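# Nest the open wooden boxes, largest upright on table

## Task

Put every open-topped wooden box inside the next bigger one so they form a single nested set. Each box must rest flat with its opening facing upward, even those that begin tipped on a side or turned over. The largest box must stand upright directly on the table.

## Robot and tools

Robot: two UR-style six-joint arms, left_arm and right_arm, each ending in a four-digit hand (index, middle, ring, thumb) with 16 motors. right_arm has a right hand and left_arm a mirrored left hand. Base positions in the scene frame: left_arm (-0.069, +0.383, +0.022) m, right_arm (+0.063, -0.412, +0.021) m. A post stands behind the arms.

Frames: the scene frame has its origin at table height, midway between the arms, with +z up, +x out over the table and left_arm on the +y side. Reported hand poses and velocities are in each arm's own base frame. Commanded offsets are along the axes of that arm's current Hand target. Hand point axes (right hand): +z runs along straight fingers toward the tips, +x crosses the palm away from the thumb, and the palm face sits at y = -0.063 m. On the left hand +x points toward the thumb. Finger centre lines lie at y = -0.077, knuckles at z = -0.017, and straight tips reach 0.140 m beyond that. Bending fingers swing their tips toward +y. A rigid mast near the wrist (x +0.042 to +0.098, z -0.158 to -0.111; sign of x flipped on the left hand) can strike objects.

A row is 48 numbers, each in [-1, 1], always covering both arms: left dx, dy, dz, rx, ry, rz; then the left hand's 16 motor goals; then left current_limit and speed; then the same 24 for the right arm. The six pose numbers are an offset, not a pose: they count from that arm's Hand target as it stood when the action began (every row of an action uses that same start). 1.0 equals 0.6 m or 180 degrees; rx, ry, rz form one rotation vector. All six at 0 asks nothing new of that arm. Motor order per hand: index_mcp, index_abd, index_pip, index_dip, middle_mcp, middle_abd, middle_pip, middle_dip, ring_mcp, ring_abd, ring_pip, ring_dip, thumb_cmc, thumb_axl, thumb_mcp, thumb_ipl. These are absolute goal angles scaled between each hinge's stops; lower values generally bend fingers toward the palm. Straight is about +0.75 for _mcp, 0 for _abd, +0.58 for _pip, +0.70 for _dip, +0.71 for thumb_cmc. A 0 is a real goal, so to leave a hand unchanged echo its hand_goal, hand_current_limit and hand_speed. current_limit maps -1..+1 to 0..550 mA (floor 11 mA); speed sets the goal rate at (speed+1)/2 of 8.5 rad/s. Initial values: +0.4 and -0.6.

Tools:
- execute_actions(actions, cameras): actions is a list of actions; each action holds up to 15 rows, one per 1/30 s step, the last row held until step 15. Images only appear for an empty list or when cameras is given.
- move(target, speed, blend, stop_force, zero, blocking, cameras): straight-line path for each hand point. target is one 48-number row or up to 15 rows; every row is an offset from the same starting Hand targets, not chained. speed in m/s, 0.002 to 3.6, default 0.25 (turns at twice that in rad/s), one value or one per target. blend in metres rounds corners; 0 stops at each. stop_force in N, 3 to 120, ends an arm's path when its wrist sensor feels that much push against the motion; all rows must then share the same hand numbers, and blocking=false is not allowed with it. zero (default true) re-zeroes the sensor first. Moves cap at 10 s. The result adds a move: line such as done, off_target, moving, held or fault, plus limits=paced (pose clipped) or limits=held (steps withheld).
- wait(seconds): 0 to 3600, sends nothing new.
- stop(): brakes a running move.
- zoom_image(camera, region): region [x0, y0, x1, y1] pixels, at most 504 by 504, on the latest image of cam_head_left, cam_head_right, cam_high, cam_left_wrist or cam_right_wrist.
- zero_wrist_force(arm): left_arm or right_arm.
- read_manual(section): licence texts only.
- finished_scene(scene): ends the scene for good; scene is 1.

Results: end_effector_position (m), end_effector_quat_wxyz, velocities, Hand target (last commanded pose after the 32-degree orientation clip, which the next offsets start from), joint torques, Wrist force/torque plus a line with the peak since last shown, hand_goal, hand_measured, hand_current_ma, hand_state (moving, goal, blocked, overload). Hand points often rest short of the Hand target; send the gap as an offset. A HAND FAULT line cancels the remaining calls of that reply. MOTOR HOT appears at 70 °C; at 85 °C the arm brakes for 30 to 60 s.

Avoid: letting any box drop, fall off the table, or be left off it; releasing moving parts; fast impacts. External force near 150 N or contact torque past joint limits (wrists 24.9 N m) stops the arm for 10 s. Arms are stiff, so aim only slightly past a contact, and approach slowly with stop_force. Keep wrists away from their own base axis. Never let the arms or hands collide or grip each other. Motors drawing 495 mA or more for 5 s shut down for 10 s, so avoid squeezing at full current.

Each tool is called after "Emit:" as name(argument=value, ...), one argument or row to a line, values as JSON.

## Session

Emit:
execute_actions(
  actions=[],
)

Scene clock: 0.00 s.
left_arm: end_effector_position=(+0.4673, -0.3599, +0.3565) hand_goal=(+0.754, +0.000, +0.576, +0.696, +0.754, +0.000, +0.576, +0.696, +0.754, +0.000, +0.576, +0.696, +0.714, +0.678, +0.226, +0.168) hand_measured=(+0.7535, +0.0007, +0.5757, +0.6958, +0.7535, -0.0008, +0.5770, +0.6958, +0.7535, +0.0007, +0.5757, +0.6958, +0.7142, +0.6777, +0.2262, +0.1681) hand_current_ma=(-2, +20, -16, +5, -17, -10, -11, +5, +19, +9, -12, -4, -2, -13, +3, +0) hand_state=(goal, goal, goal, goal, goal, goal, goal, goal, goal, goal, goal, goal, goal, goal, goal, goal) hand_current_limit=0.40 hand_speed=-0.60 end_effector_quat_wxyz=(-0.015, +0.989, +0.144, -0.003) | right_arm: end_effector_position=(+0.2375, +0.3303, +0.2661) hand_goal=(+0.754, +0.000, +0.576, +0.696, +0.754, +0.000, +0.576, +0.696, +0.754, +0.000, +0.576, +0.696, +0.714, +0.678, +0.226, +0.168) hand_measured=(+0.7535, -0.0008, +0.5770, +0.6958, +0.7523, +0.0007, +0.5770, +0.6958, +0.7535, -0.0008, +0.5770, +0.6958, +0.7142, +0.6777, +0.2262, +0.1681) hand_current_ma=(-1, +4, +5, +1, +0, -2, -10, -8, +8, +15, +8, +9, +8, +0, -3, +1) hand_state=(goal, goal, goal, goal, goal, goal, goal, goal, goal, goal, goal, goal, goal, goal, goal, goal) hand_current_limit=0.40 hand_speed=-0.60 end_effector_quat_wxyz=(+0.192, +0.043, +0.970, -0.142)
Joint positions: left_arm=[2.801 -1.581 -1.553 -1.596 1.594 0.94] | right_arm=[0.8 -1.99 2.177 -1.806 -2.051 -0.694]
Joint velocities: within noise
Joint torques (N m): no reading
Motor temperatures (°C): left_arm=[30 33 32 36 29 27] | right_arm=[23 23 24 44 40 34]
Wrist force (N): no reading
Wrist torque (N m): no reading
Wrist force, peak (N): no reading
Hand target: left_arm +0.4673, -0.3599, +0.3565; -0.015, +0.989, +0.144, -0.003 | right_arm +0.2375, +0.3303, +0.2661; +0.192, +0.043, +0.970, -0.142

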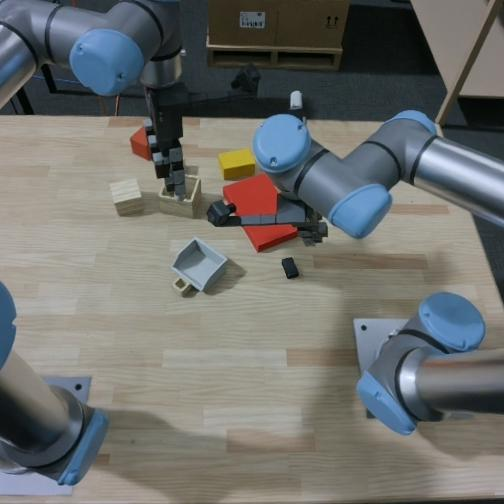

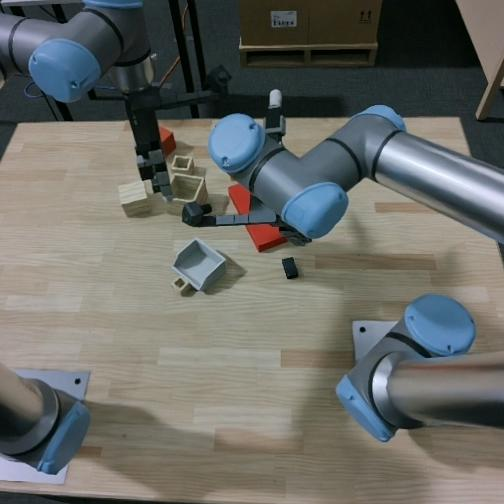

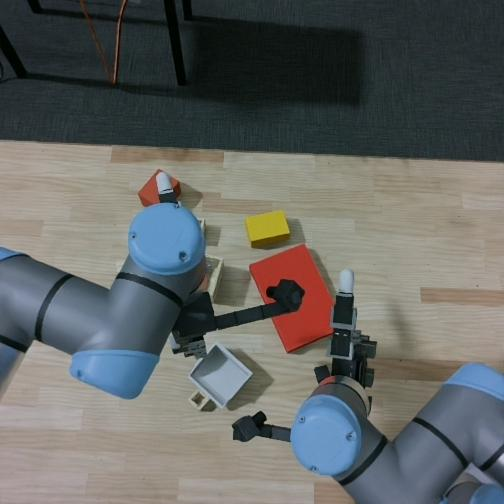

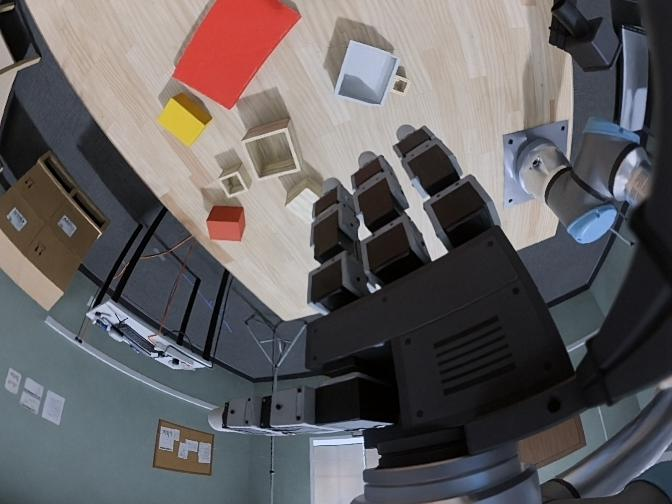

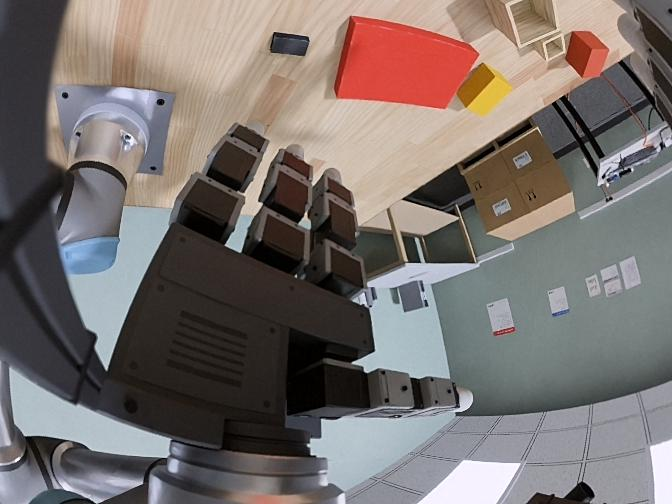

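Emit:
zoom_image(
  camera="cam_left_wrist",
  region=[150, 0, 450, 250],
)

Emit:
zoom_image(
  camera="cam_head_right",
  region=[100, 110, 320, 310],
)

Emit:
zoom_image(
  camera="cam_head_left",
  region=[90, 110, 310, 310],
)

Emit:
zoom_image(
  camera="cam_high",
  region=[120, 150, 380, 450],
)

Scaled by 1.680 from the camera's image (finer frame: 960x720).

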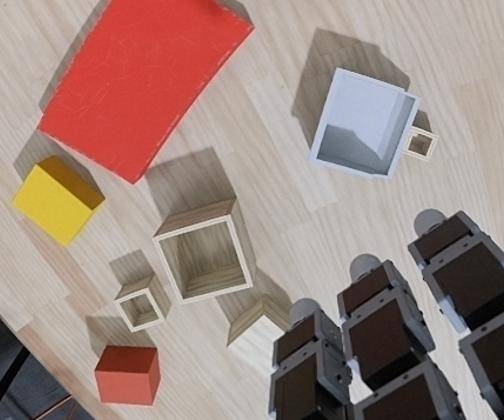

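Scaled by 2.291 from the camera's image (finer frame: 720x720).

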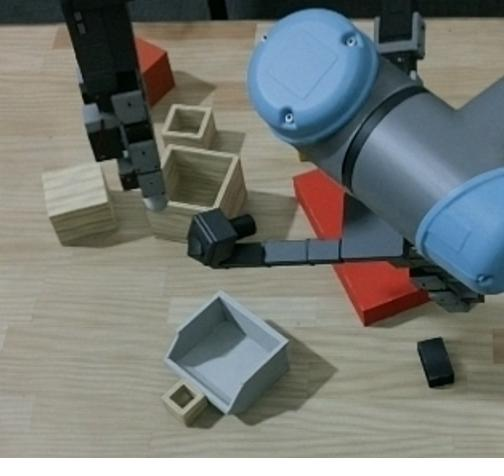

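Scaled by 2.291 from the camera's image (finer frame: 720x720).

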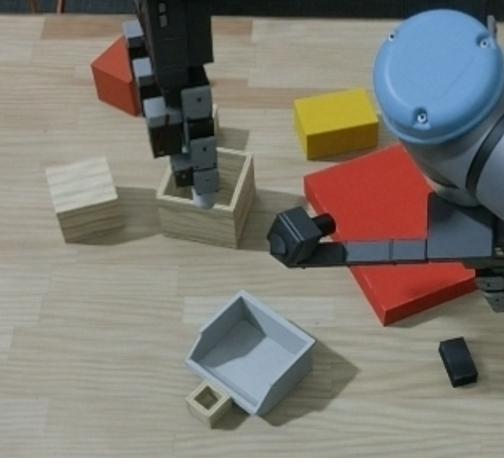

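Scaled by 1.680 from the camera's image (finer frame: 720x720).

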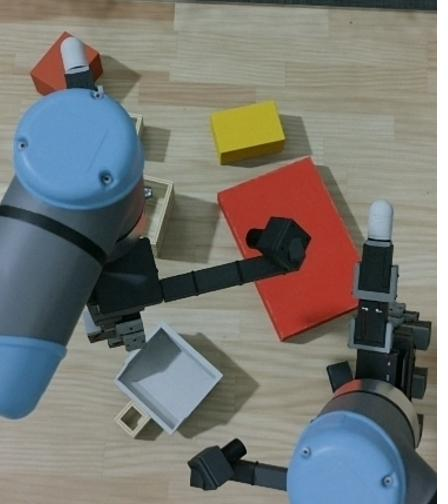

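Emit:
move(
  target=[-0.035,-0.757,-0.06,0,0,0,0.754,0,0.576,0.696,0.754,0,0.576,0.696,0.754,0,0.576,0.696,0.714,0.678,0.226,0.168,0.4,-0.6,-0.381,-0.70,0.125,0,0,0,0.754,0,0.576,0.696,0.754,0,0.576,0.696,0.754,0,0.576,0.696,0.714,0.678,0.226,0.168,0.4,-0.6],
  cameras=["all"],
)

Scene clock: 31.27 s.
left_arm: end_effector_position=(+0.3179, +0.0681, +0.4059) hand_goal=(+0.754, +0.000, +0.576, +0.696, +0.754, +0.000, +0.576, +0.696, +0.754, +0.000, +0.576, +0.696, +0.714, +0.678, +0.226, +0.168) hand_measured=(+0.7535, -0.0008, +0.5770, +0.6958, +0.7523, -0.0008, +0.5770, +0.6958, +0.7535, -0.0008, +0.5770, +0.6958, +0.7142, +0.6767, +0.2232, +0.1681) hand_current_ma=(-19, +15, -20, +8, -10, -3, -9, +21, -3, +6, -2, -11, +15, -11, +3, -2) hand_state=(goal, goal, goal, goal, goal, goal, goal, goal, goal, goal, goal, goal, goal, goal, goal, goal) hand_current_limit=0.40 hand_speed=-0.60 end_effector_quat_wxyz=(-0.014, +0.989, +0.144, -0.003) | right_arm: end_effector_position=(+0.4174, -0.0997, +0.3964) hand_goal=(+0.754, +0.000, +0.576, +0.696, +0.754, +0.000, +0.576, +0.696, +0.754, +0.000, +0.576, +0.696, +0.714, +0.678, +0.226, +0.168) hand_measured=(+0.7450, +0.0007, +0.5770, +0.6958, +0.7462, +0.0007, +0.5770, +0.6958, +0.7450, -0.0008, +0.5770, +0.6958, +0.7117, +0.6767, +0.2212, +0.1681) hand_current_ma=(-9, +1, +6, -16, -1, -2, +6, -10, +8, +10, -5, +10, +8, +12, +5, +10) hand_state=(goal, goal, goal, goal, goal, goal, goal, goal, goal, goal, goal, goal, goal, goal, goal, goal) hand_current_limit=0.40 hand_speed=-0.60 end_effector_quat_wxyz=(+0.193, +0.043, +0.970, -0.142)
Joint positions: left_arm=[4.055 -1.072 -1.81 -1.814 1.595 2.194] | right_arm=[-0.786 -2.025 1.968 -1.994 -1.522 -2.256]
Joint torques (N m): left_arm=[10.6 13.69 15.01 5.13 1.95 2.24] | right_arm=[-5.06 3.92 -27.67 -0.92 -0.28 -0.22]
Wrist force (N): left_arm=[0.3 -0.1 0.0] | right_arm=[-0.1 0.1 0.6]
Wrist torque (N m): left_arm=[-0.02 -0.04 0.08] | right_arm=[0.03 0.01 -0.03]
Wrist force, peak (N): left_arm=[0.1 -2.8 -0.3] | right_arm=[-0.9 -2.8 1.0]
Hand target: left_arm +0.3178, +0.0682, +0.4059; -0.015, +0.989, +0.144, -0.003 | right_arm +0.4174, -0.0997, +0.3964; +0.192, +0.043, +0.970, -0.142
Off the commanded pose: left_arm 0.000 m, 0 deg | right_arm 0.000 m, 0 deg.
move: done

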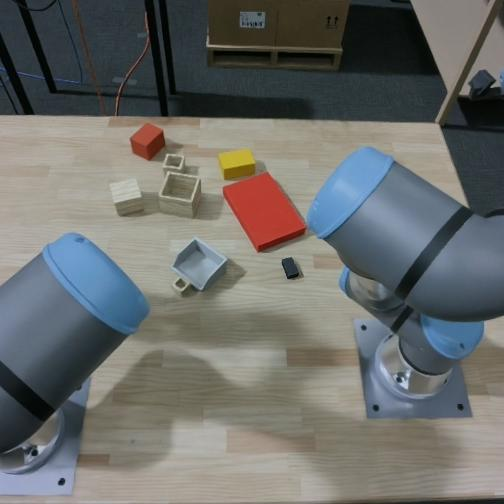

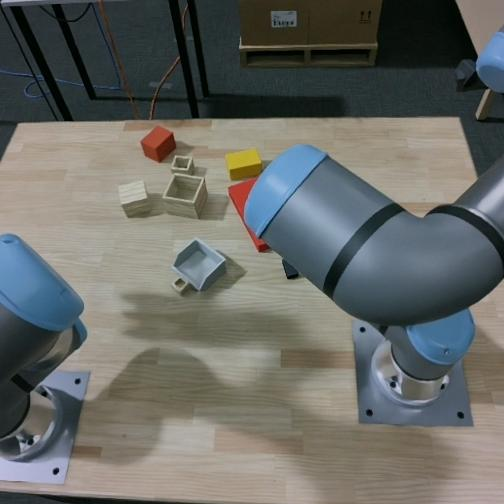

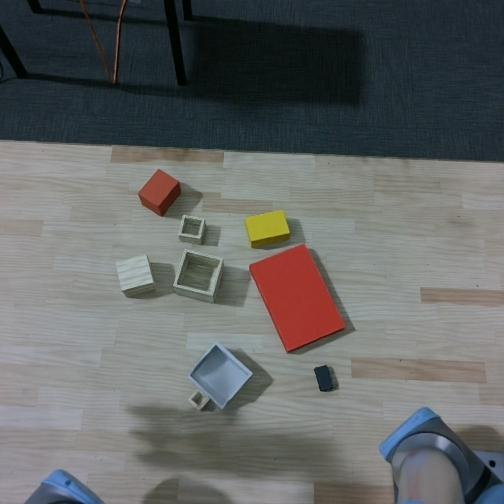

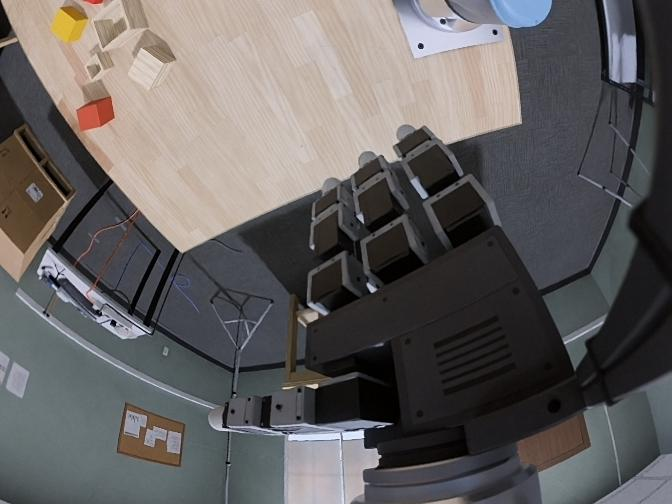

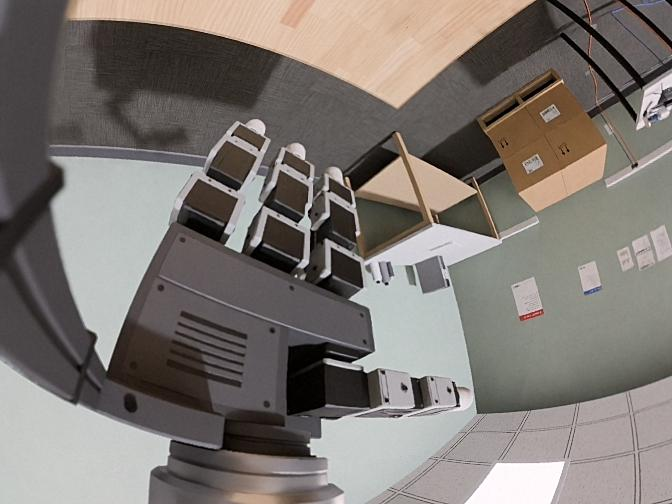

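Emit:
zoom_image(
  camera="cam_high",
  region=[100, 150, 360, 420],
)

Emit:
zoom_image(
  camera="cam_head_left",
  region=[90, 110, 230, 250],
)

Emit:
zoom_image(
  camera="cam_head_right",
  region=[90, 110, 240, 310],
)

Emit:
zoom_image(
  camera="cam_left_wrist",
  region=[20, 0, 220, 150],
)

Emit:
zoom_image(
  camera="cam_head_left",
  region=[150, 220, 250, 320],
)

Scaled by 1.867 from the camera's image (finer frame: 720x720).

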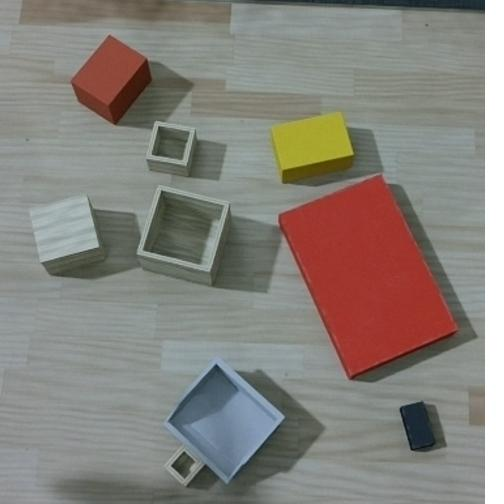

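Scaled by 3.600 from the camera's image (finer frame: 720x720).

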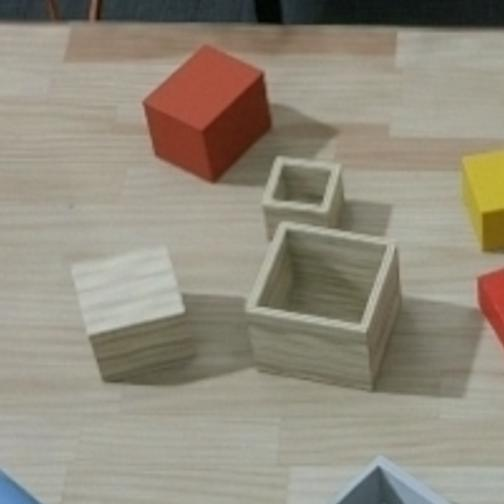

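Scaled by 2.520 from the camera's image (finer frame: 720x720).

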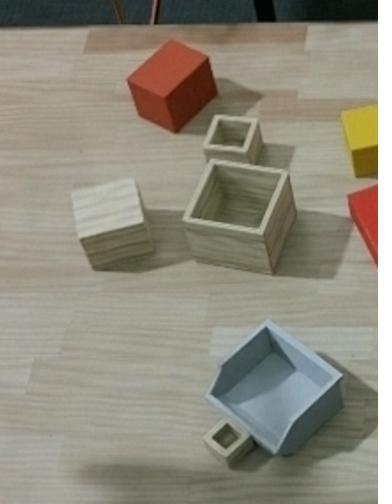

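Scaled by 2.520 from the camera's image (finer frame: 960x720).

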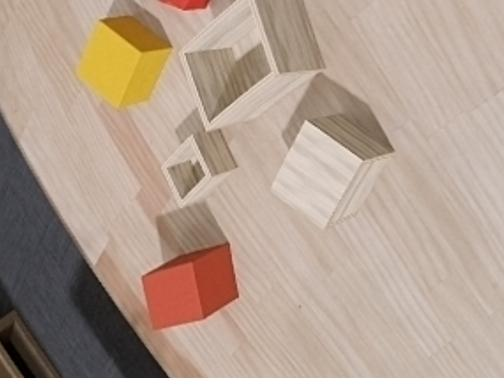

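Scaled by 5.040 from the camera's image (finer frame: 720x720).

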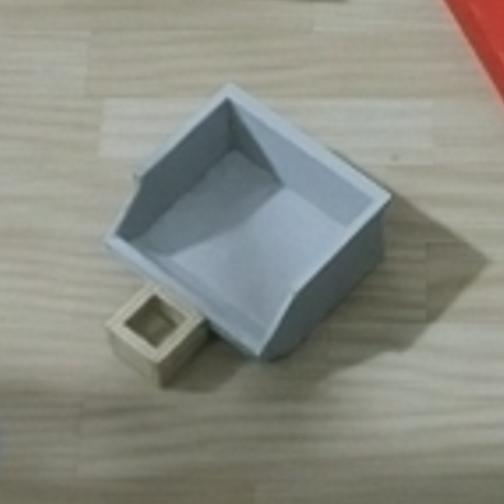

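Emit:
move(
  target=[0,0,0,0,0,0,0.754,0,0.576,0.696,0.754,0,0.576,0.696,0.754,0,0.576,0.696,0.714,0.678,0.226,0.168,0.4,-0.6,0.333,0.744,-0.0485,-0.196,-0.060,-0.794,0.754,0,0.576,0.696,0.754,0,0.576,0.696,0.754,0,0.576,0.696,0.714,0.678,0.226,0.168,0.4,-0.6],
  cameras=["all"],
)

Scene clock: 252.40 s.
left_arm: end_effector_position=(+0.3178, +0.0682, +0.4059) hand_goal=(+0.754, +0.000, +0.576, +0.696, +0.754, +0.000, +0.576, +0.696, +0.754, +0.000, +0.576, +0.696, +0.714, +0.678, +0.226, +0.168) hand_measured=(+0.7523, +0.0007, +0.5770, +0.6958, +0.7523, +0.0007, +0.5770, +0.6958, +0.7523, -0.0008, +0.5770, +0.6958, +0.7154, +0.6777, +0.2222, +0.1672) hand_current_ma=(+6, +13, -11, -3, -4, -16, +3, +4, +3, +6, -6, +4, -2, -15, +20, +4) hand_state=(goal, goal, goal, goal, goal, goal, goal, goal, goal, goal, goal, goal, goal, goal, goal, goal) hand_current_limit=0.40 hand_speed=-0.60 end_effector_quat_wxyz=(-0.015, +0.989, +0.144, -0.003) | right_arm: end_effector_position=(+0.2843, +0.3413, +0.2298) hand_goal=(+0.754, +0.000, +0.576, +0.696, +0.754, +0.000, +0.576, +0.696, +0.754, +0.000, +0.576, +0.696, +0.714, +0.678, +0.226, +0.168) hand_measured=(+0.7450, +0.0036, +0.5770, +0.6958, +0.7450, +0.0021, +0.5770, +0.6958, +0.7462, +0.0051, +0.5770, +0.6958, +0.7117, +0.6767, +0.2203, +0.1681) hand_current_ma=(-5, -1, +2, -13, +1, +0, -8, -5, +3, +11, +7, +12, +6, +15, +10, +12) hand_state=(goal, goal, goal, goal, goal, goal, goal, goal, goal, goal, goal, goal, goal, goal, goal, goal) hand_current_limit=0.40 hand_speed=-0.60 end_effector_quat_wxyz=(+0.000, +0.944, -0.330, -0.001)
Joint positions: left_arm=[4.055 -1.072 -1.81 -1.814 1.595 2.195] | right_arm=[0.582 -1.471 1.798 -1.896 -1.569 -3.458]
Joint torques (N m): left_arm=[9.16 15.07 16.07 4.91 1.75 2.44] | right_arm=[-3.69 -30.11 -14.75 -4.42 -0.56 1.42]
Wrist force (N): left_arm=[0.3 -0.2 -0.1] | right_arm=[0.0 -1.6 0.5]
Wrist torque (N m): left_arm=[-0.02 -0.05 0.03] | right_arm=[-0.25 0.03 -0.08]
Wrist force, peak (N): left_arm=[0.3 -0.8 0.1] | right_arm=[-1.1 -2.1 1.1]
Hand target: left_arm +0.3178, +0.0682, +0.4059; -0.015, +0.989, +0.144, -0.003 | right_arm +0.2843, +0.3413, +0.2297; +0.000, +0.944, -0.330, -0.001
Off the commanded pose: left_arm 0.000 m, 0 deg | right_arm 0.000 m, 0 deg.
move: done

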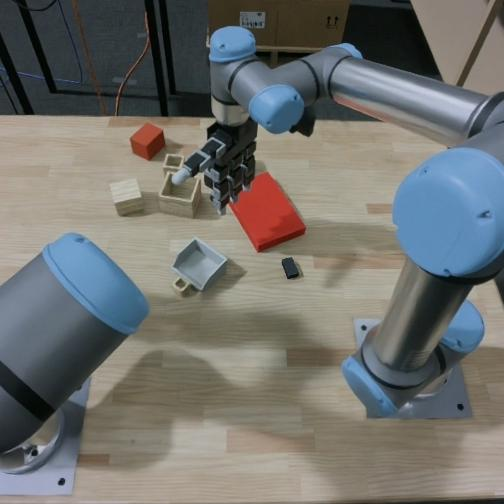

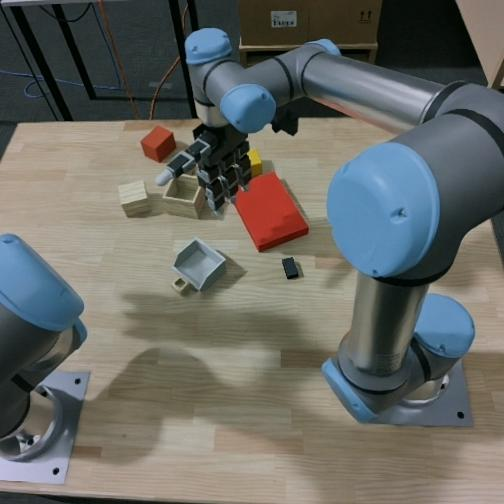

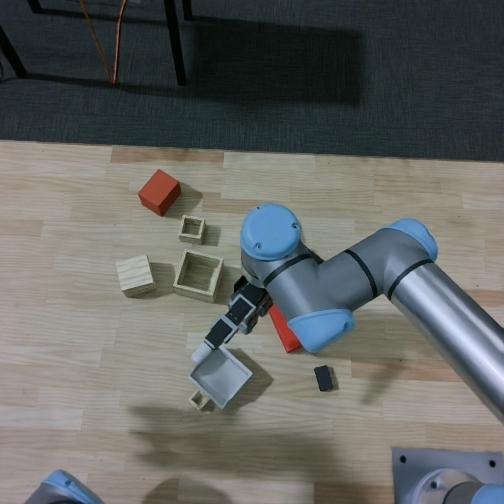

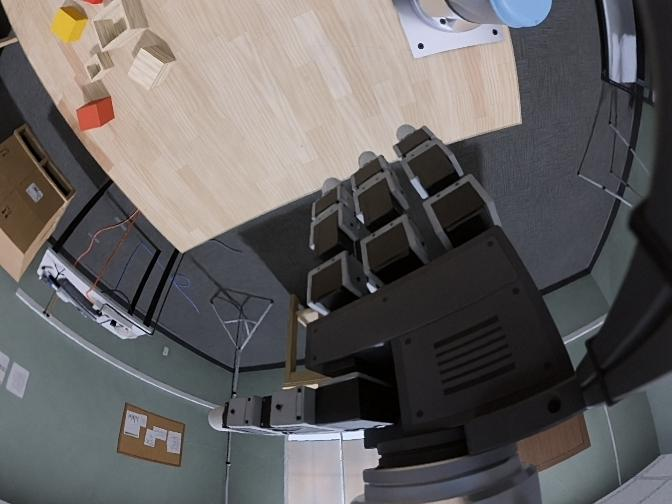

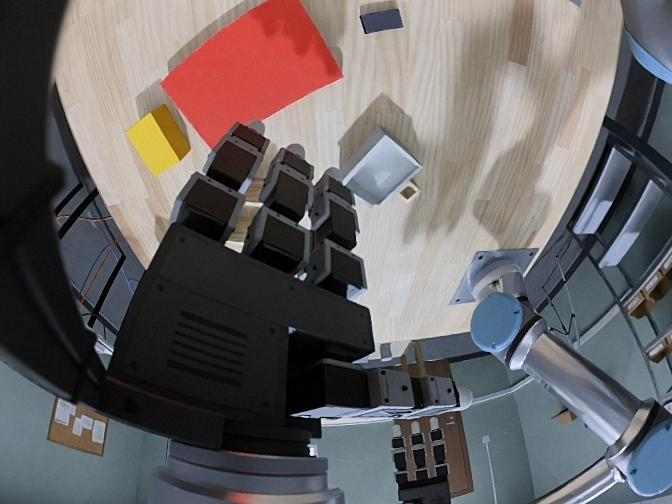

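Emit:
move(
  target=[0.218,0.3367,0.2858,0.3742,0.3964,0.3840,0.754,0,0.576,0.696,0.754,0,0.576,0.696,0.754,0,0.576,0.696,0.714,0.678,0.226,0.168,0.4,-0.6,0.432,0.402,-0.167,0,0,0,0.754,0,0.576,0.696,0.754,0,0.576,0.696,0.754,0,0.576,0.696,0.714,0.678,0.226,0.168,0.4,-0.6],
  cameras=["all"],
)

Scene clock: 294.07 s.
left_arm: end_effector_position=(+0.4992, -0.0832, +0.2284) hand_goal=(+0.754, +0.000, +0.576, +0.696, +0.754, +0.000, +0.576, +0.696, +0.754, +0.000, +0.576, +0.696, +0.714, +0.678, +0.226, +0.168) hand_measured=(+0.7438, -0.0023, +0.5770, +0.6958, +0.7426, -0.0052, +0.5770, +0.6958, +0.7438, -0.0023, +0.5770, +0.6958, +0.7041, +0.6767, +0.2232, +0.1681) hand_current_ma=(-16, +1, -8, +8, -29, -9, +10, +8, -8, -4, +0, +0, -12, -8, +3, -10) hand_state=(goal, goal, goal, goal, goal, goal, goal, goal, goal, goal, goal, goal, goal, goal, goal, goal) hand_current_limit=0.40 hand_speed=-0.60 end_effector_quat_wxyz=(+0.561, -0.561, +0.430, -0.431) | right_arm: end_effector_position=(+0.3372, -0.0088, +0.3297) hand_goal=(+0.754, +0.000, +0.576, +0.696, +0.754, +0.000, +0.576, +0.696, +0.754, +0.000, +0.576, +0.696, +0.714, +0.678, +0.226, +0.168) hand_measured=(+0.7462, +0.0036, +0.5770, +0.6958, +0.7462, +0.0007, +0.5770, +0.6958, +0.7462, +0.0036, +0.5770, +0.6958, +0.7117, +0.6767, +0.2203, +0.1672) hand_current_ma=(+3, +2, -3, -13, +3, -1, +7, -7, +7, +7, +5, +9, +1, +7, +7, +10) hand_state=(goal, goal, goal, goal, goal, goal, goal, goal, goal, goal, goal, goal, goal, goal, goal, goal) hand_current_limit=0.40 hand_speed=-0.60 end_effector_quat_wxyz=(+0.000, +0.944, -0.330, -0.001)
Joint positions: left_arm=[3.189 -1.831 -2.471 1.162 1.786 3.141] | right_arm=[-0.225 -1.816 1.855 -1.608 -1.571 -4.265]
Joint torques (N m): left_arm=[10.19 22.58 2.05 4 0.49 0.33] | right_arm=[7.8 -4.26 -15.71 -4.42 1.54 1.26]
Wrist force (N): left_arm=[0.4 -0.3 0.3] | right_arm=[0.2 -1.2 0.5]
Wrist torque (N m): left_arm=[0.20 0.02 0.13] | right_arm=[-0.17 0.00 -0.01]
Wrist force, peak (N): left_arm=[1.6 -0.2 -0.2] | right_arm=[-1.0 -2.3 0.5]
Hand target: left_arm +0.4992, -0.0832, +0.2284; +0.561, -0.561, +0.430, -0.431 | right_arm +0.3372, -0.0088, +0.3297; +0.000, +0.944, -0.330, -0.001
Off the commanded pose: left_arm 0.000 m, 0 deg | right_arm 0.000 m, 0 deg.
move: done

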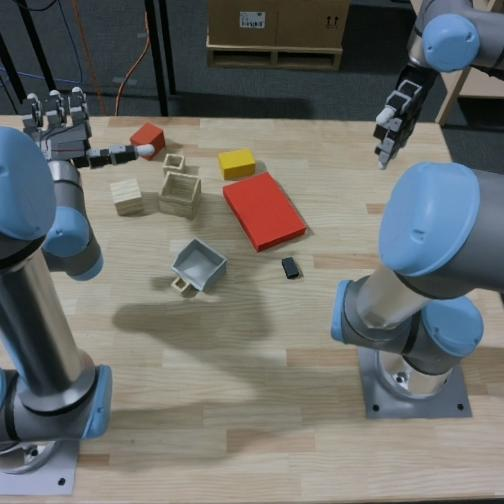

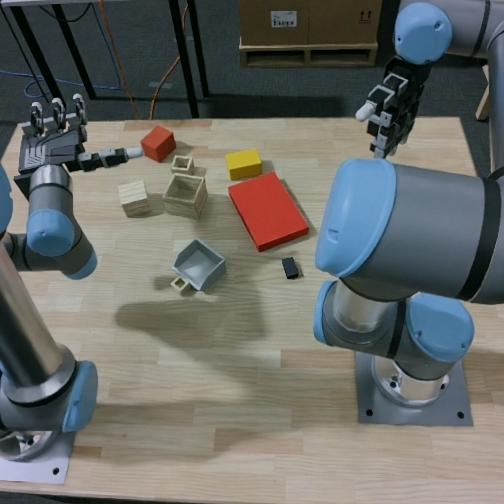

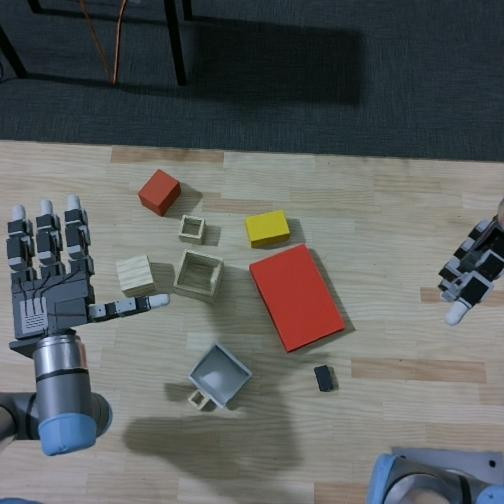

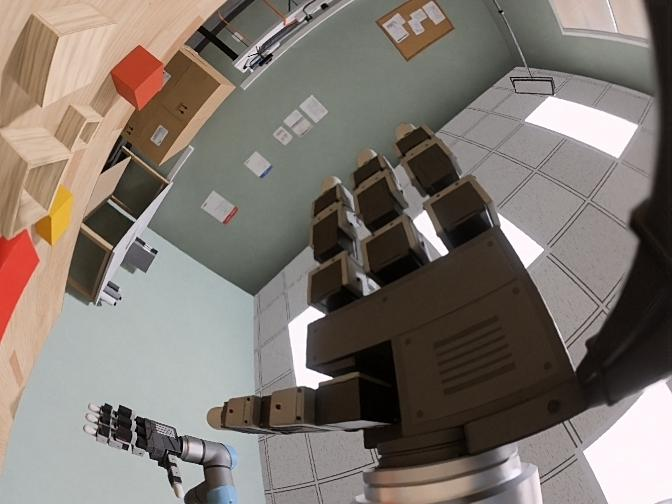

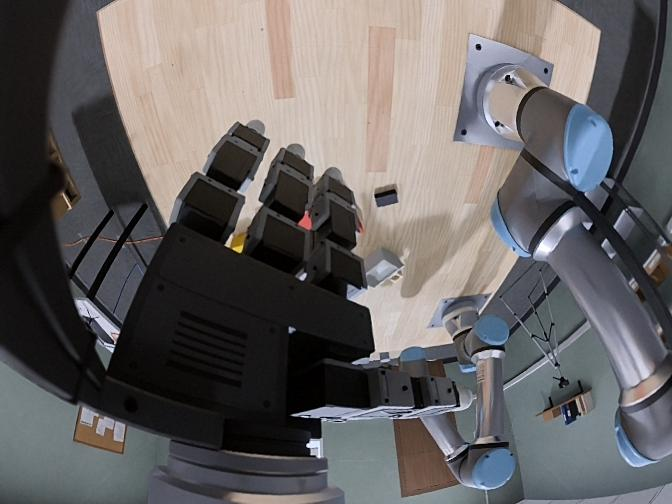

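Emit:
zoom_image(
  camera="cam_high",
  region=[0, 170, 250, 420],
)

Emit:
zoom_image(
  camera="cam_high",
  region=[100, 170, 260, 330],
)

Emit:
zoom_image(
  camera="cam_left_wrist",
  region=[0, 0, 250, 300],
)

Scaled by 2.016 from the camera's image (finer frame: 720x720).

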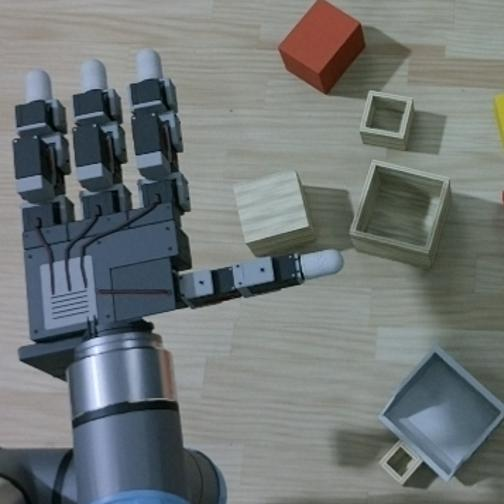

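Scaled by 3.150 from the camera's image (finer frame: 720x720).

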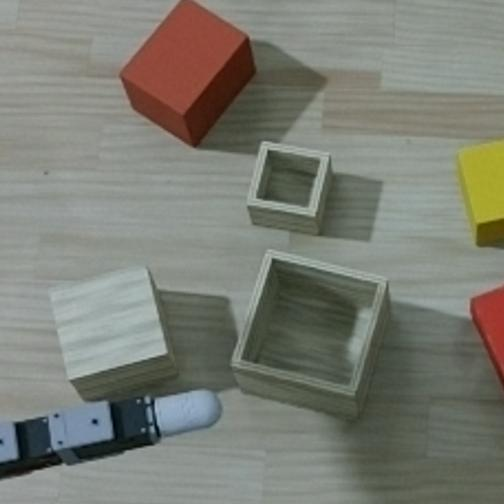

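Scaled by 1.680 from the camera's image (finer frame: 960x720).

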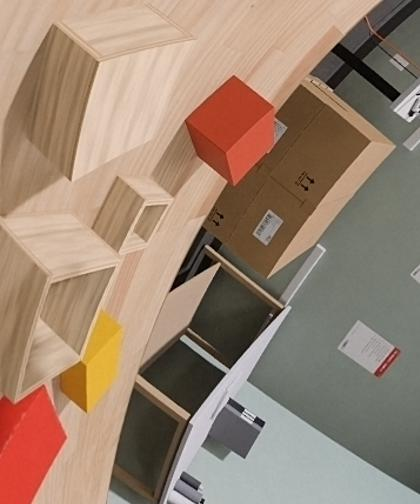

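Emit:
zoom_image(
  camera="cam_left_wrist",
  region=[0, 0, 130, 120],
)

Scaled by 3.877 from the camera's image (finer frame: 960x720).

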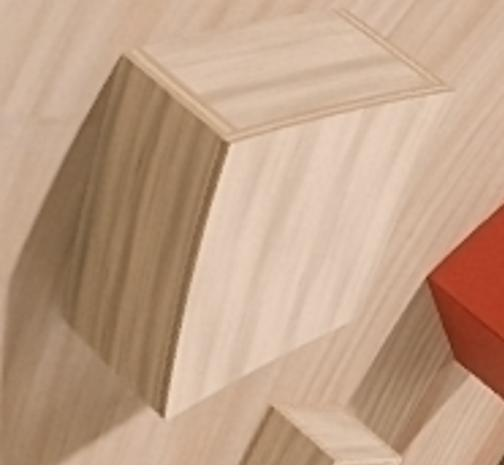

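Emit:
zoom_image(
  camera="cam_high",
  region=[384, 180, 504, 340],
)

Emit:
zoom_image(
  camera="cam_head_left",
  region=[0, 70, 220, 290],
)

Emit:
zoom_image(
  camera="cam_head_right",
  region=[0, 70, 220, 290],
)

Scaled by 3.150 from the camera's image (finer frame: 720x720).

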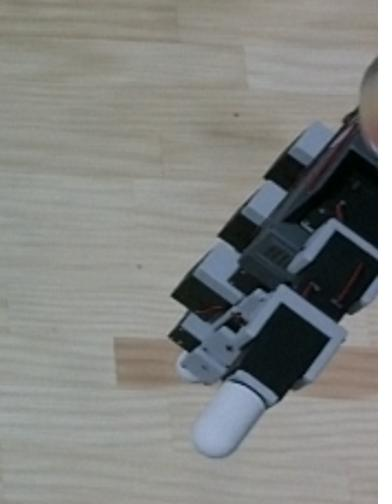

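Scaled by 2.291 from the camera's image (finer frame: 720x720).

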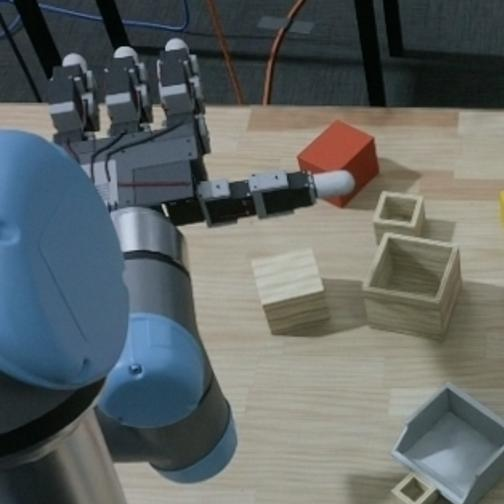

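Scaled by 2.291 from the camera's image (finer frame: 720x720).

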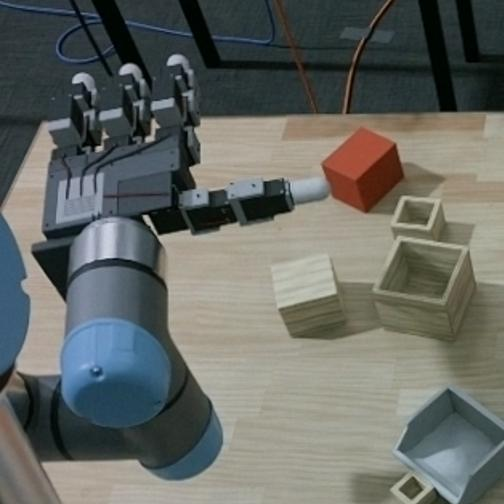

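Emit:
move(
  target=[
    [0.063,-0.2277,0.2394,0,0,0,0.754,0,0.576,0.696,0.754,0,0.576,0.696,0.754,0,0.576,0.696,0.714,0.678,0.226,0.168,0.4,-0.6,0,0,0,0,0,0,0.754,0,0.576,0.696,0.754,0,0.576,0.696,0.754,0,0.576,0.696,0.714,0.678,0.226,0.168,0.4,-0.6],
    [0.3225,-0.2277,0.1003,0,0.25,0,0.754,0,0.576,0.696,0.754,0,0.576,0.696,0.754,0,0.576,0.696,0.714,0.678,0.226,0.168,0.4,-0.6,0,0,0,0,0,0,0.754,0,0.576,0.696,0.754,0,0.576,0.696,0.754,0,0.576,0.696,0.714,0.678,0.226,0.168,0.4,-0.6],
    [0.4078,-0.2277,-0.1812,0,0.5,0,0.754,0,0.576,0.696,0.754,0,0.576,0.696,0.754,0,0.576,0.696,0.714,0.678,0.226,0.168,0.4,-0.6,0,0,0,0,0,0,0.754,0,0.576,0.696,0.754,0,0.576,0.696,0.754,0,0.576,0.696,0.714,0.678,0.226,0.168,0.4,-0.6],
    [0.2688,-0.2277,-0.4408,0,0.75,0,0.754,0,0.576,0.696,0.754,0,0.576,0.696,0.754,0,0.576,0.696,0.714,0.678,0.226,0.168,0.4,-0.6,0,0,0,0,0,0,0.754,0,0.576,0.696,0.754,0,0.576,0.696,0.754,0,0.576,0.696,0.714,0.678,0.226,0.168,0.4,-0.6],
  ],
  blend=[0.04,0.05,0.05,0],
  speed=0.35,
  cameras=["cam_head_left","cam_high"],
)

Scene clock: 580.93 s.
left_arm: end_effector_position=(+0.2854, -0.3075, +0.3648) hand_goal=(+0.754, +0.000, +0.576, +0.696, +0.754, +0.000, +0.576, +0.696, +0.754, +0.000, +0.576, +0.696, +0.714, +0.678, +0.226, +0.168) hand_measured=(+0.7414, +0.0007, +0.5770, +0.6958, +0.7414, +0.0007, +0.5757, +0.6958, +0.7414, +0.0007, +0.5770, +0.6971, +0.7029, +0.6777, +0.2232, +0.1681) hand_current_ma=(-18, +2, -1, +4, -15, -4, +3, +12, -8, +14, -8, +6, -21, -13, +6, -11) hand_state=(goal, goal, goal, goal, goal, goal, goal, goal, goal, goal, goal, goal, goal, goal, goal, goal) hand_current_limit=0.40 hand_speed=-0.60 end_effector_quat_wxyz=(-0.183, +0.183, +0.683, -0.683) | right_arm: end_effector_position=(+0.3372, -0.0088, +0.3297) hand_goal=(+0.754, +0.000, +0.576, +0.696, +0.754, +0.000, +0.576, +0.696, +0.754, +0.000, +0.576, +0.696, +0.714, +0.678, +0.226, +0.168) hand_measured=(+0.7450, +0.0036, +0.5770, +0.6958, +0.7462, +0.0021, +0.5770, +0.6958, +0.7450, +0.0051, +0.5770, +0.6958, +0.7117, +0.6777, +0.2193, +0.1672) hand_current_ma=(-13, +0, -8, -14, +0, -10, +8, -7, +4, +9, -4, +4, +7, +14, +4, +7) hand_state=(goal, goal, goal, goal, goal, goal, goal, goal, goal, goal, goal, goal, goal, goal, goal, goal) hand_current_limit=0.40 hand_speed=-0.60 end_effector_quat_wxyz=(+0.000, +0.944, -0.330, -0.001)
Joint positions: left_arm=[3.174 -1.797 -1.96 0.616 -0.555 3.142] | right_arm=[-0.225 -1.816 1.855 -1.608 -1.571 -4.265]
Joint torques (N m): left_arm=[9.71 38.04 17.83 0.99 -1.45 2.41] | right_arm=[11.11 -3.91 -15.87 -4.35 1.3 -0.97]
Wrist force (N): left_arm=[0.5 -1.0 -0.1] | right_arm=[-0.2 -1.2 0.6]
Wrist torque (N m): left_arm=[0.14 0.03 0.14] | right_arm=[-0.19 0.07 -0.05]
Wrist force, peak (N): left_arm=[0.2 -1.9 1.7] | right_arm=[0.1 -1.7 0.6]
Hand target: left_arm +0.2854, -0.3074, +0.3648; -0.183, +0.183, +0.683, -0.683 | right_arm +0.3372, -0.0088, +0.3297; +0.000, +0.944, -0.330, -0.001
Off the commanded pose: left_arm 0.000 m, 0 deg | right_arm 0.000 m, 0 deg.
move: done

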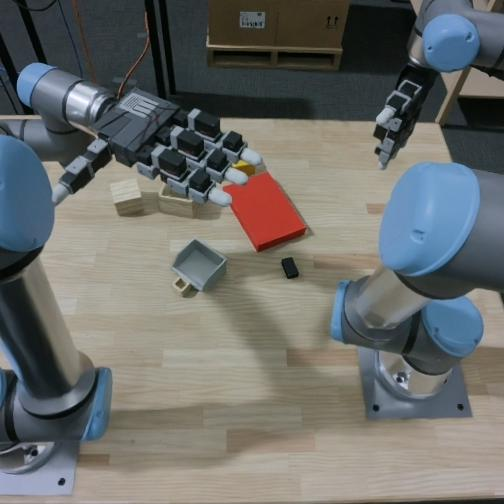

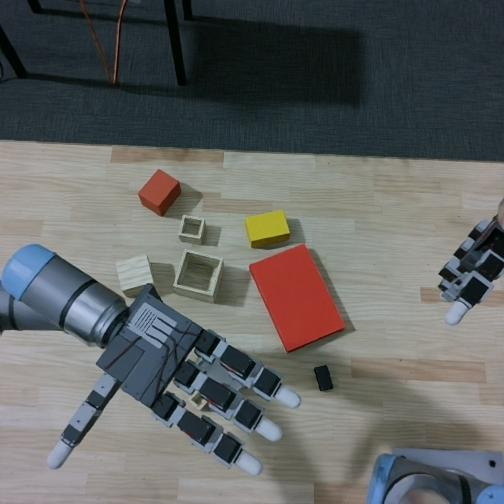

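Emit:
move(
  target=[
    [0,0.2407,-0.5243,-0.5,0,0,0.754,0,0.576,0.696,0.754,0,0.576,0.696,0.754,0,0.576,0.696,0.714,0.678,0.226,0.168,0.4,-0.6,0,0,0,0,0,0,0.754,0,0.576,0.696,0.754,0,0.576,0.696,0.754,0,0.576,0.696,0.714,0.678,0.226,0.168,0.4,-0.6],
    [0.0353,0.2407,-0.2558,-0.2321,-0.5602,-0.5602,0.754,0,0.576,0.696,0.754,0,0.576,0.696,0.754,0,0.576,0.696,0.714,0.678,0.226,0.168,0.4,-0.6,0,0,0,0,0,0,0.754,0,0.576,0.696,0.754,0,0.576,0.696,0.754,0,0.576,0.696,0.714,0.678,0.226,0.168,0.4,-0.6],
  ],
  blend=[0.02,0],
  speed=0.35,
  cameras=["cam_head_left","cam_high","cam_left_wrist"],
)

Scene clock: 601.17 s.
left_arm: end_effector_position=(+0.3439, -0.1638, +0.2205) hand_goal=(+0.754, +0.000, +0.576, +0.696, +0.754, +0.000, +0.576, +0.696, +0.754, +0.000, +0.576, +0.696, +0.714, +0.678, +0.226, +0.168) hand_measured=(+0.7474, -0.0008, +0.5770, +0.6958, +0.7462, -0.0008, +0.5757, +0.6958, +0.7462, +0.0007, +0.5770, +0.6971, +0.7142, +0.6777, +0.2232, +0.1681) hand_current_ma=(-16, +4, -1, +8, -14, -4, -3, +2, +13, -2, +3, -13, +6, -22, +18, -15) hand_state=(goal, goal, goal, goal, goal, goal, goal, goal, goal, goal, goal, goal, goal, goal, goal, goal) hand_current_limit=0.40 hand_speed=-0.60 end_effector_quat_wxyz=(+0.000, +0.793, -0.609, +0.000) | right_arm: end_effector_position=(+0.3372, -0.0088, +0.3297) hand_goal=(+0.754, +0.000, +0.576, +0.696, +0.754, +0.000, +0.576, +0.696, +0.754, +0.000, +0.576, +0.696, +0.714, +0.678, +0.226, +0.168) hand_measured=(+0.7462, +0.0036, +0.5770, +0.6958, +0.7450, +0.0021, +0.5770, +0.6958, +0.7462, +0.0036, +0.5770, +0.6958, +0.7117, +0.6777, +0.2203, +0.1672) hand_current_ma=(-5, +7, +5, -10, +3, +0, +5, +0, +6, +7, +5, +9, +14, +15, +2, +11) hand_state=(goal, goal, goal, goal, goal, goal, goal, goal, goal, goal, goal, goal, goal, goal, goal, goal) hand_current_limit=0.40 hand_speed=-0.60 end_effector_quat_wxyz=(+0.000, +0.944, -0.330, -0.001)
Joint positions: left_arm=[3.174 -1.907 -1.528 1.865 -1.571 -0.23] | right_arm=[-0.225 -1.816 1.855 -1.608 -1.571 -4.265]
Joint torques (N m): left_arm=[-10.33 18.12 25.53 -4.99 -1.32 -2] | right_arm=[10.92 -4.53 -16.07 -4.3 0.47 0.81]
Wrist force (N): left_arm=[0.1 -0.5 -0.3] | right_arm=[0.0 -1.5 0.8]
Wrist torque (N m): left_arm=[-0.06 -0.01 -0.09] | right_arm=[-0.24 0.03 -0.03]
Wrist force, peak (N): left_arm=[1.3 -0.5 -0.6] | right_arm=[0.0 -1.5 0.8]
Hand target: left_arm +0.3439, -0.1639, +0.2205; +0.000, +0.793, -0.609, +0.000 | right_arm +0.3372, -0.0088, +0.3297; +0.000, +0.944, -0.330, -0.001
Off the commanded pose: left_arm 0.000 m, 0 deg | right_arm 0.000 m, 0 deg.
move: done

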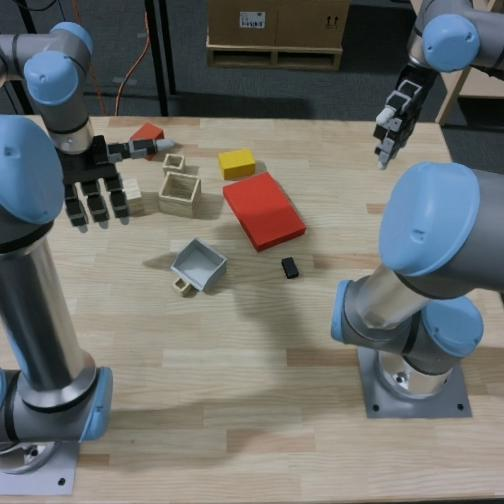

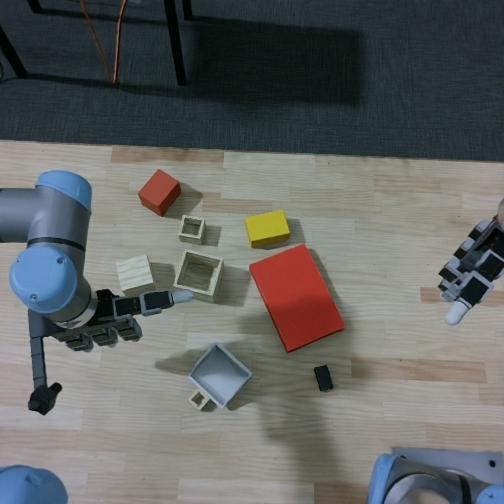

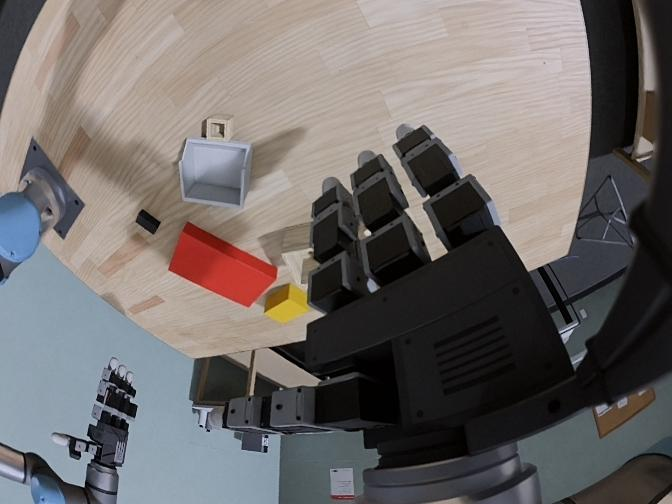

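Emit:
move(
  target=[0.0208,-0.4403,-0.0492,0.5,-0.0066,-0.0066,-0.137,0,0.3577,0.6957,-0.137,0.1,0.3577,0.6957,0.754,0,0.576,0.696,-0.6286,0.678,0.2247,0.1676,0.4,-0.6,0,0,0,0,0,0,0.754,0,0.576,0.696,0.754,0,0.576,0.696,0.754,0,0.576,0.696,0.714,0.678,0.226,0.168,0.4,-0.6],
  speed=0.3,
  cameras=["all"],
)

Scene clock: 619.10 s.
left_arm: end_effector_position=(+0.6022, -0.1075, +0.2501) hand_goal=(-0.136, +0.000, +0.358, +0.696, -0.136, +0.100, +0.358, +0.696, +0.754, +0.000, +0.576, +0.696, -0.628, +0.678, +0.224, +0.168) hand_measured=(-0.1389, -0.0008, +0.3563, +0.6983, -0.1402, +0.0974, +0.3550, +0.6983, +0.7438, +0.0007, +0.5770, +0.6958, -0.6308, +0.6767, +0.2212, +0.1672) hand_current_ma=(-1, +11, -6, +9, -13, -10, +5, +16, -19, +12, -11, +3, +5, -4, +14, +1) hand_state=(goal, goal, goal, goal, goal, goal, goal, goal, goal, goal, goal, goal, goal, goal, goal, goal) hand_current_limit=0.40 hand_speed=-0.60 end_effector_quat_wxyz=(+0.567, -0.567, +0.423, -0.423) end_effector_velocity=(+0.001, +0.000, +0.002) end_effector_angular_velocity=(-0.001, -0.006, +0.001) | right_arm: end_effector_position=(+0.3372, -0.0088, +0.3297) hand_goal=(+0.754, +0.000, +0.576, +0.696, +0.754, +0.000, +0.576, +0.696, +0.754, +0.000, +0.576, +0.696, +0.714, +0.678, +0.226, +0.168) hand_measured=(+0.7462, +0.0036, +0.5770, +0.6958, +0.7462, +0.0021, +0.5757, +0.6958, +0.7462, +0.0051, +0.5770, +0.6958, +0.7117, +0.6777, +0.2193, +0.1672) hand_current_ma=(-10, +6, -4, -4, -1, -4, -8, -11, +8, +12, +1, +3, +0, +15, +7, +7) hand_state=(goal, goal, goal, goal, goal, goal, goal, goal, goal, goal, goal, goal, goal, goal, goal, goal) hand_current_limit=0.40 hand_speed=-0.60 end_effector_quat_wxyz=(+0.000, +0.944, -0.330, -0.001)
Joint positions: left_arm=[3.095 -1.62 -1.921 3.541 -1.906 0] | right_arm=[-0.225 -1.816 1.855 -1.608 -1.571 -4.265]
Joint velocities: left_arm=[0 0 0.001 0.005 -0.002 -0.001] | right_arm=[within noise]
Joint torques (N m): left_arm=[-1.88 35.51 25.91 3.97 0.92 -1.8] | right_arm=[11.13 -4.1 -16.61 -4.3 -0.13 2]
Wrist force (N): left_arm=[0.7 -0.4 -0.4] | right_arm=[0.0 -1.1 0.7]
Wrist torque (N m): left_arm=[0.29 -0.02 0.13] | right_arm=[-0.18 0.04 -0.02]
Wrist force, peak (N): left_arm=[0.9 -0.6 -0.9] | right_arm=[-0.3 -1.6 0.6]
Hand target: left_arm +0.6023, -0.1076, +0.2502; +0.567, -0.566, +0.423, -0.423 | right_arm +0.3372, -0.0088, +0.3297; +0.000, +0.944, -0.330, -0.001
Off the commanded pose: left_arm 0.000 m, 0 deg | right_arm 0.000 m, 0 deg.
move: done

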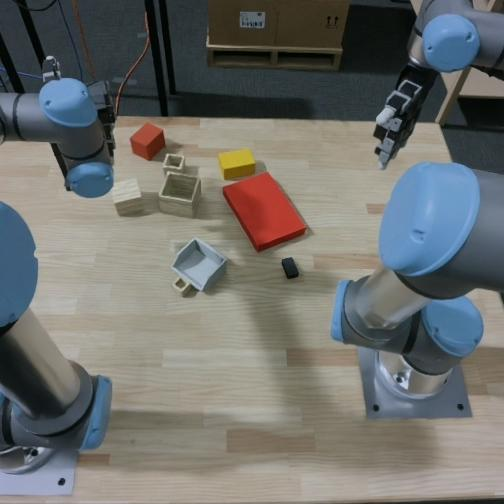

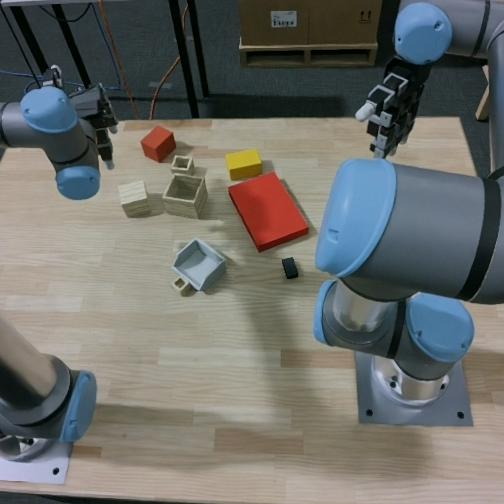

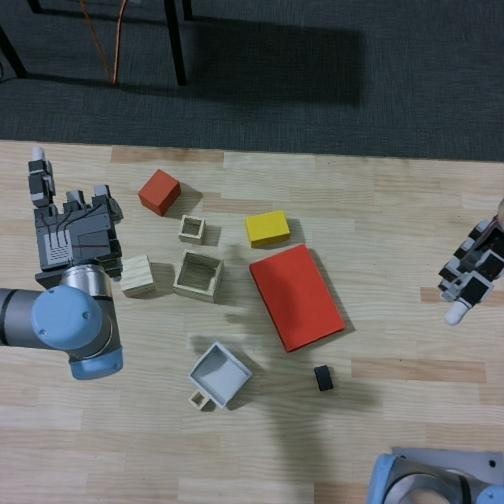

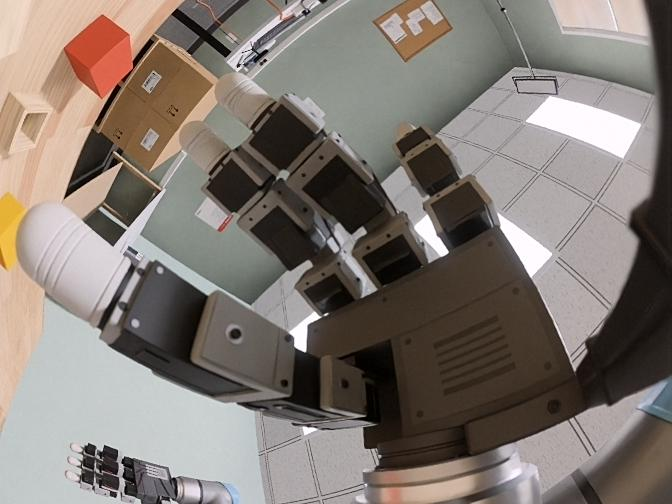

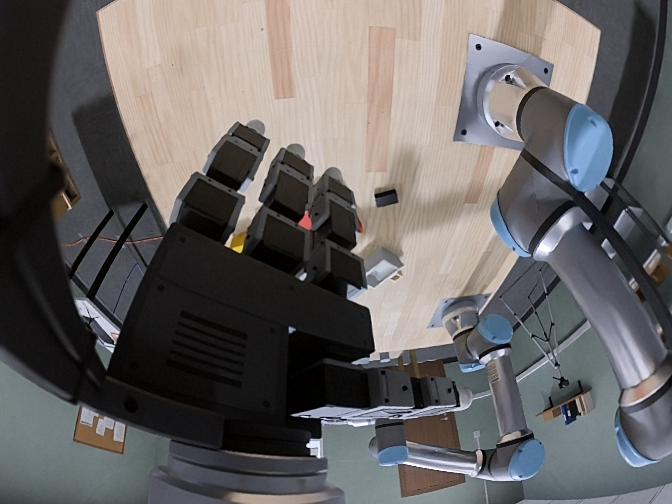

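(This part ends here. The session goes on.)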